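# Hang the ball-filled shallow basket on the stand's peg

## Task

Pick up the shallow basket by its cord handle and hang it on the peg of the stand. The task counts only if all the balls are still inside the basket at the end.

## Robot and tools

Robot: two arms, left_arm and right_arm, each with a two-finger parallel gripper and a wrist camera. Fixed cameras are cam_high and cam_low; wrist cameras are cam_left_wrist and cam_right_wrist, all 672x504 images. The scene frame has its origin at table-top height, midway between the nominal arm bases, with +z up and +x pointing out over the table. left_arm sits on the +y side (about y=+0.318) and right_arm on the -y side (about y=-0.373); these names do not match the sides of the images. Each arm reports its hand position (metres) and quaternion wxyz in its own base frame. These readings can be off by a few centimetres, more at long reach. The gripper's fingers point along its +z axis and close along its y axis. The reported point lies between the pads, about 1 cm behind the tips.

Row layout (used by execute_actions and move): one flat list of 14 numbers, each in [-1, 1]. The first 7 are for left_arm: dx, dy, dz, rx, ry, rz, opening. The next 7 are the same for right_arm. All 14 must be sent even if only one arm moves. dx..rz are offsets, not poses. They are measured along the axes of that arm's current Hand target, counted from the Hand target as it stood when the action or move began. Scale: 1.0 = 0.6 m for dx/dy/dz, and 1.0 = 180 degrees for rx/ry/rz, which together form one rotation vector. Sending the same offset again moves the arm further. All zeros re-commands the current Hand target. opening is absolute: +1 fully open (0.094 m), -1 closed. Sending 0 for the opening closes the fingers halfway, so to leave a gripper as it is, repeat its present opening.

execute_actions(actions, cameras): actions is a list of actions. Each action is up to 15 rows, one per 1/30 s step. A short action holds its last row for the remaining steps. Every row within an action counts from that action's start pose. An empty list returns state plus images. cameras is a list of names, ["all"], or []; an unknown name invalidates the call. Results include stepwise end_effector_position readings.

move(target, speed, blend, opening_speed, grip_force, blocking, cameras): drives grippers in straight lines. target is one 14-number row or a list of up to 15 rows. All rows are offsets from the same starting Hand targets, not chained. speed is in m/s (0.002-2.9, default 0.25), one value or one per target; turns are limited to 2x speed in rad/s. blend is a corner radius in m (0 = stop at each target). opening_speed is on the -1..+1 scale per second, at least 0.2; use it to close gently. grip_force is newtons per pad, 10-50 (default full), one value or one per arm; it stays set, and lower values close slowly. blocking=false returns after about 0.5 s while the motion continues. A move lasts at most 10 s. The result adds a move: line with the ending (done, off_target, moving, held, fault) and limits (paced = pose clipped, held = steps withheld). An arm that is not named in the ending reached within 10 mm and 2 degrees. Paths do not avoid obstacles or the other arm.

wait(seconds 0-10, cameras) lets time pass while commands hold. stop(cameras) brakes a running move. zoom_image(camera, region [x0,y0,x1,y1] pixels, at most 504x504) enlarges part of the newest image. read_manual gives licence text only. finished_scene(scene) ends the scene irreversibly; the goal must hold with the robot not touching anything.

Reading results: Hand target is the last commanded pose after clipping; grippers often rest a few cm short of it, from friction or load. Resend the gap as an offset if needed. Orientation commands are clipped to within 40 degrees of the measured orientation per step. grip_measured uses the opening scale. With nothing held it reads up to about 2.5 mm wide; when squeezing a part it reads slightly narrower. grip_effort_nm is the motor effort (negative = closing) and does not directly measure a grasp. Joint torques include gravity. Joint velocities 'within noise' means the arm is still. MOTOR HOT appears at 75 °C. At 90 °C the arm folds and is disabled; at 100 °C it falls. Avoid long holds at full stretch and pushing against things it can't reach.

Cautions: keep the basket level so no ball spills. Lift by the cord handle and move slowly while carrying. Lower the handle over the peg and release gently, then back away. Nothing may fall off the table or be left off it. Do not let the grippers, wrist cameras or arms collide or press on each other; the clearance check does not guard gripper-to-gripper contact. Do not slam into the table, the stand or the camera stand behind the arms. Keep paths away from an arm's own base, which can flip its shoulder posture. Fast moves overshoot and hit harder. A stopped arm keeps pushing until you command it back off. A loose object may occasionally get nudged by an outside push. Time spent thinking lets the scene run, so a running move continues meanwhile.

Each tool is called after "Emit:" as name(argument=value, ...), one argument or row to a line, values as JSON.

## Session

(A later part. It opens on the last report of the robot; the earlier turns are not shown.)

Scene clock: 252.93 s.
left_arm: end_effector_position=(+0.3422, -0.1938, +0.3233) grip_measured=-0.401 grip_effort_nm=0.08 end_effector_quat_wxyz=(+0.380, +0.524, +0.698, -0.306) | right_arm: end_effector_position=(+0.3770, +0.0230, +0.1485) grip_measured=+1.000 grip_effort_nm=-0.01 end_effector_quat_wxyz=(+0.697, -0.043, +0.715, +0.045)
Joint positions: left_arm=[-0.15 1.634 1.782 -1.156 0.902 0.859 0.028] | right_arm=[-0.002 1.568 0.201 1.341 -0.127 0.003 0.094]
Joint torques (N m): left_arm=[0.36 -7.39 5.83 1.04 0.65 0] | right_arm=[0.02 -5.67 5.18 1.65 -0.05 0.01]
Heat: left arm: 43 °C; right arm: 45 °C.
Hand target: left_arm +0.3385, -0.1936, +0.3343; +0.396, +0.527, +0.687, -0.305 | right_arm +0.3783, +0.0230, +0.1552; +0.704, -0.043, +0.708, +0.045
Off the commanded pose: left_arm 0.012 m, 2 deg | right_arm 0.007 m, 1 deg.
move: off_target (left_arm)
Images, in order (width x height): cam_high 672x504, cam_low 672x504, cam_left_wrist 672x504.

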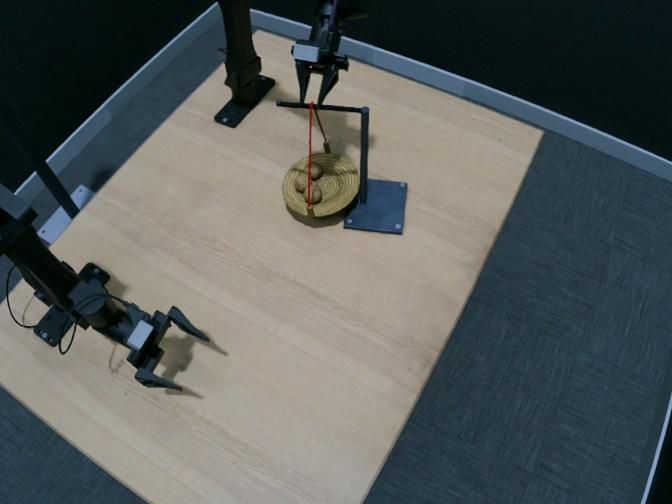

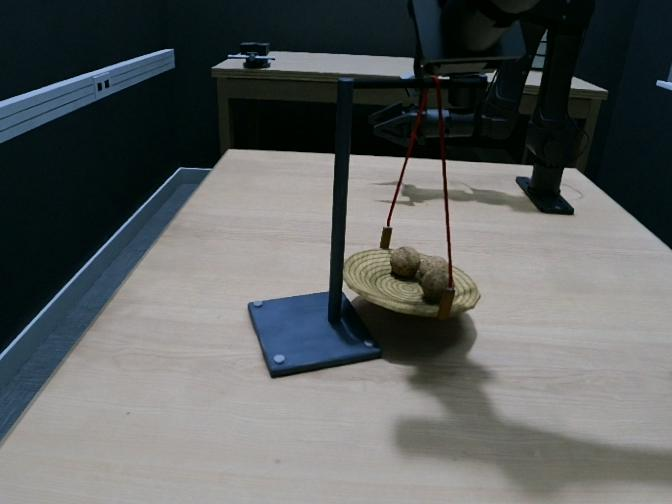

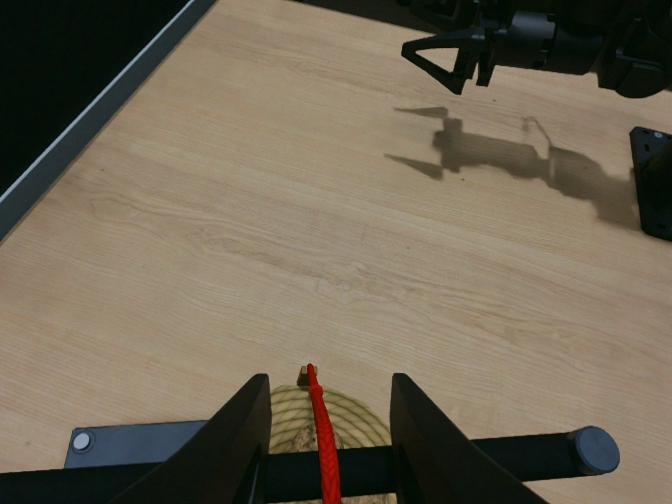

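Emit:
move(
  target=[
    [-0.05,0,-0.03,0,0,0,-0.4,0,0,0,0,0,0,1],
    [-0.09,0,-0.25,0,0,0,-0.4,0,0,0,0,0,0,1],
  ],
  speed=0.06,
  cameras=["cam_high","cam_low","cam_left_wrist"],
)

Emit:
zoom_image(
  camera="cam_low",
  region=[320, 50, 520, 330],
)

Scene clock: 260.07 s.
left_arm: end_effector_position=(+0.3246, -0.0905, +0.4395) grip_measured=-0.401 grip_effort_nm=0.08 end_effector_quat_wxyz=(+0.489, +0.447, +0.701, -0.264) | right_arm: end_effector_position=(+0.3770, +0.0230, +0.1485) grip_measured=+1.000 grip_effort_nm=-0.01 end_effector_quat_wxyz=(+0.697, -0.043, +0.715, +0.045)
Joint positions: left_arm=[0.218 1.639 2.219 -1.548 1.086 0.983 0.028] | right_arm=[-0.002 1.568 0.201 1.341 -0.127 0.003 0.094]
Joint torques (N m): left_arm=[0.4 -6.22 6.79 0.76 0.84 0.04] | right_arm=[-0.03 -5.34 5.27 1.65 -0.05 0.02]
Heat: left arm: 43 °C; right arm: 45 °C.
Hand target: left_arm +0.3121, -0.0942, +0.4561; +0.396, +0.527, +0.687, -0.305 | right_arm +0.3783, +0.0230, +0.1552; +0.704, -0.043, +0.708, +0.045
Off the commanded pose: left_arm 0.021 m, 15 deg | right_arm 0.007 m, 1 deg.
joint sent to its limit (left arm) — joint 4 (wrist pitch), lower limit. The joint targets are off in orientation, not in position.
move: off_target (left_arm)
Images, in order (width x height): cam_high 672x504, cam_low 672x504, cam_left_wrist 672x504.

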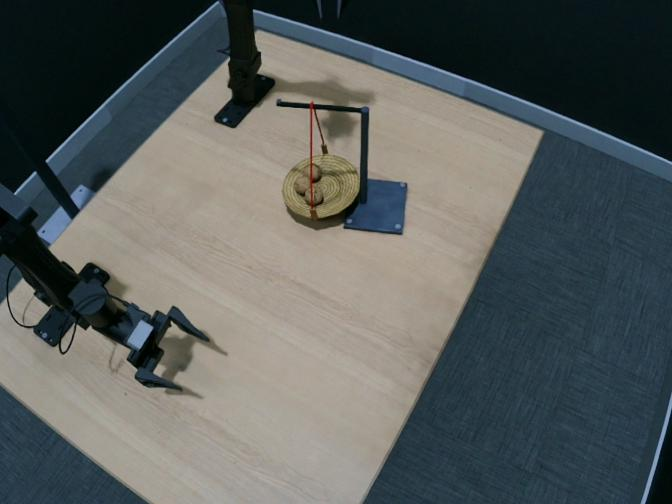

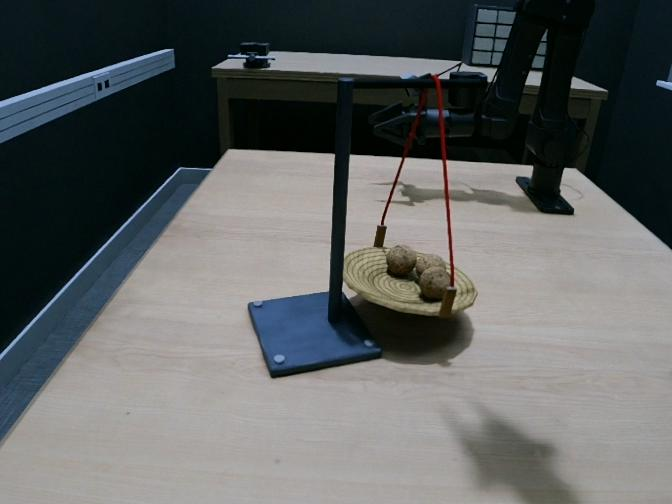

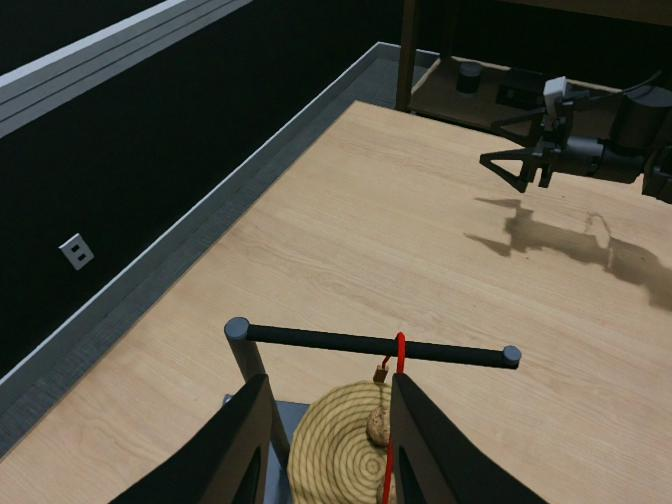

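Scaled by 1.800.

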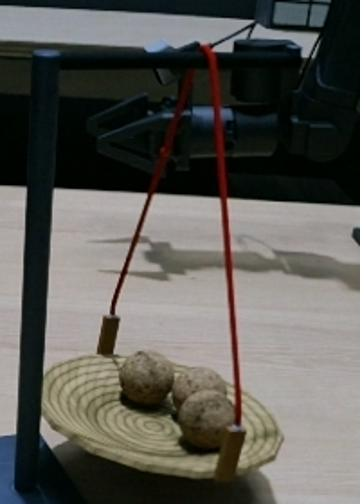

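Hung clear, all balls in.

Emit:
wait(
  seconds=1,
)

Emit:
finished_scene(
  scene=1,
)

Scene clock: 262.87 s.
left_arm: end_effector_position=(+0.3245, -0.0906, +0.4396) grip_measured=-0.401 grip_effort_nm=0.08 end_effector_quat_wxyz=(+0.489, +0.447, +0.701, -0.264) | right_arm: end_effector_position=(+0.3770, +0.0230, +0.1485) grip_measured=+1.000 grip_effort_nm=-0.01 end_effector_quat_wxyz=(+0.697, -0.043, +0.715, +0.045)
Joint positions: left_arm=[0.218 1.639 2.219 -1.548 1.087 0.983 0.028] | right_arm=[-0.002 1.568 0.201 1.341 -0.127 0.003 0.094]
Joint torques (N m): left_arm=[0.42 -6.17 6.78 0.75 0.85 0.05] | right_arm=[0.14 -5.64 5.04 1.67 0.02 -0.05]
Heat: left arm: 43 °C; right arm: 45 °C.
Hand target: left_arm +0.3120, -0.0942, +0.4561; +0.396, +0.527, +0.687, -0.305 | right_arm +0.3783, +0.0230, +0.1552; +0.704, -0.043, +0.708, +0.045
Tool commands: left_gripper/opening=-0.4 right_gripper/opening=+1.0
Off the commanded pose: left_arm 0.021 m, 15 deg | right_arm 0.007 m, 1 deg.
wait: 1.00 s; at rest from the start

The scene is finished: the task was done.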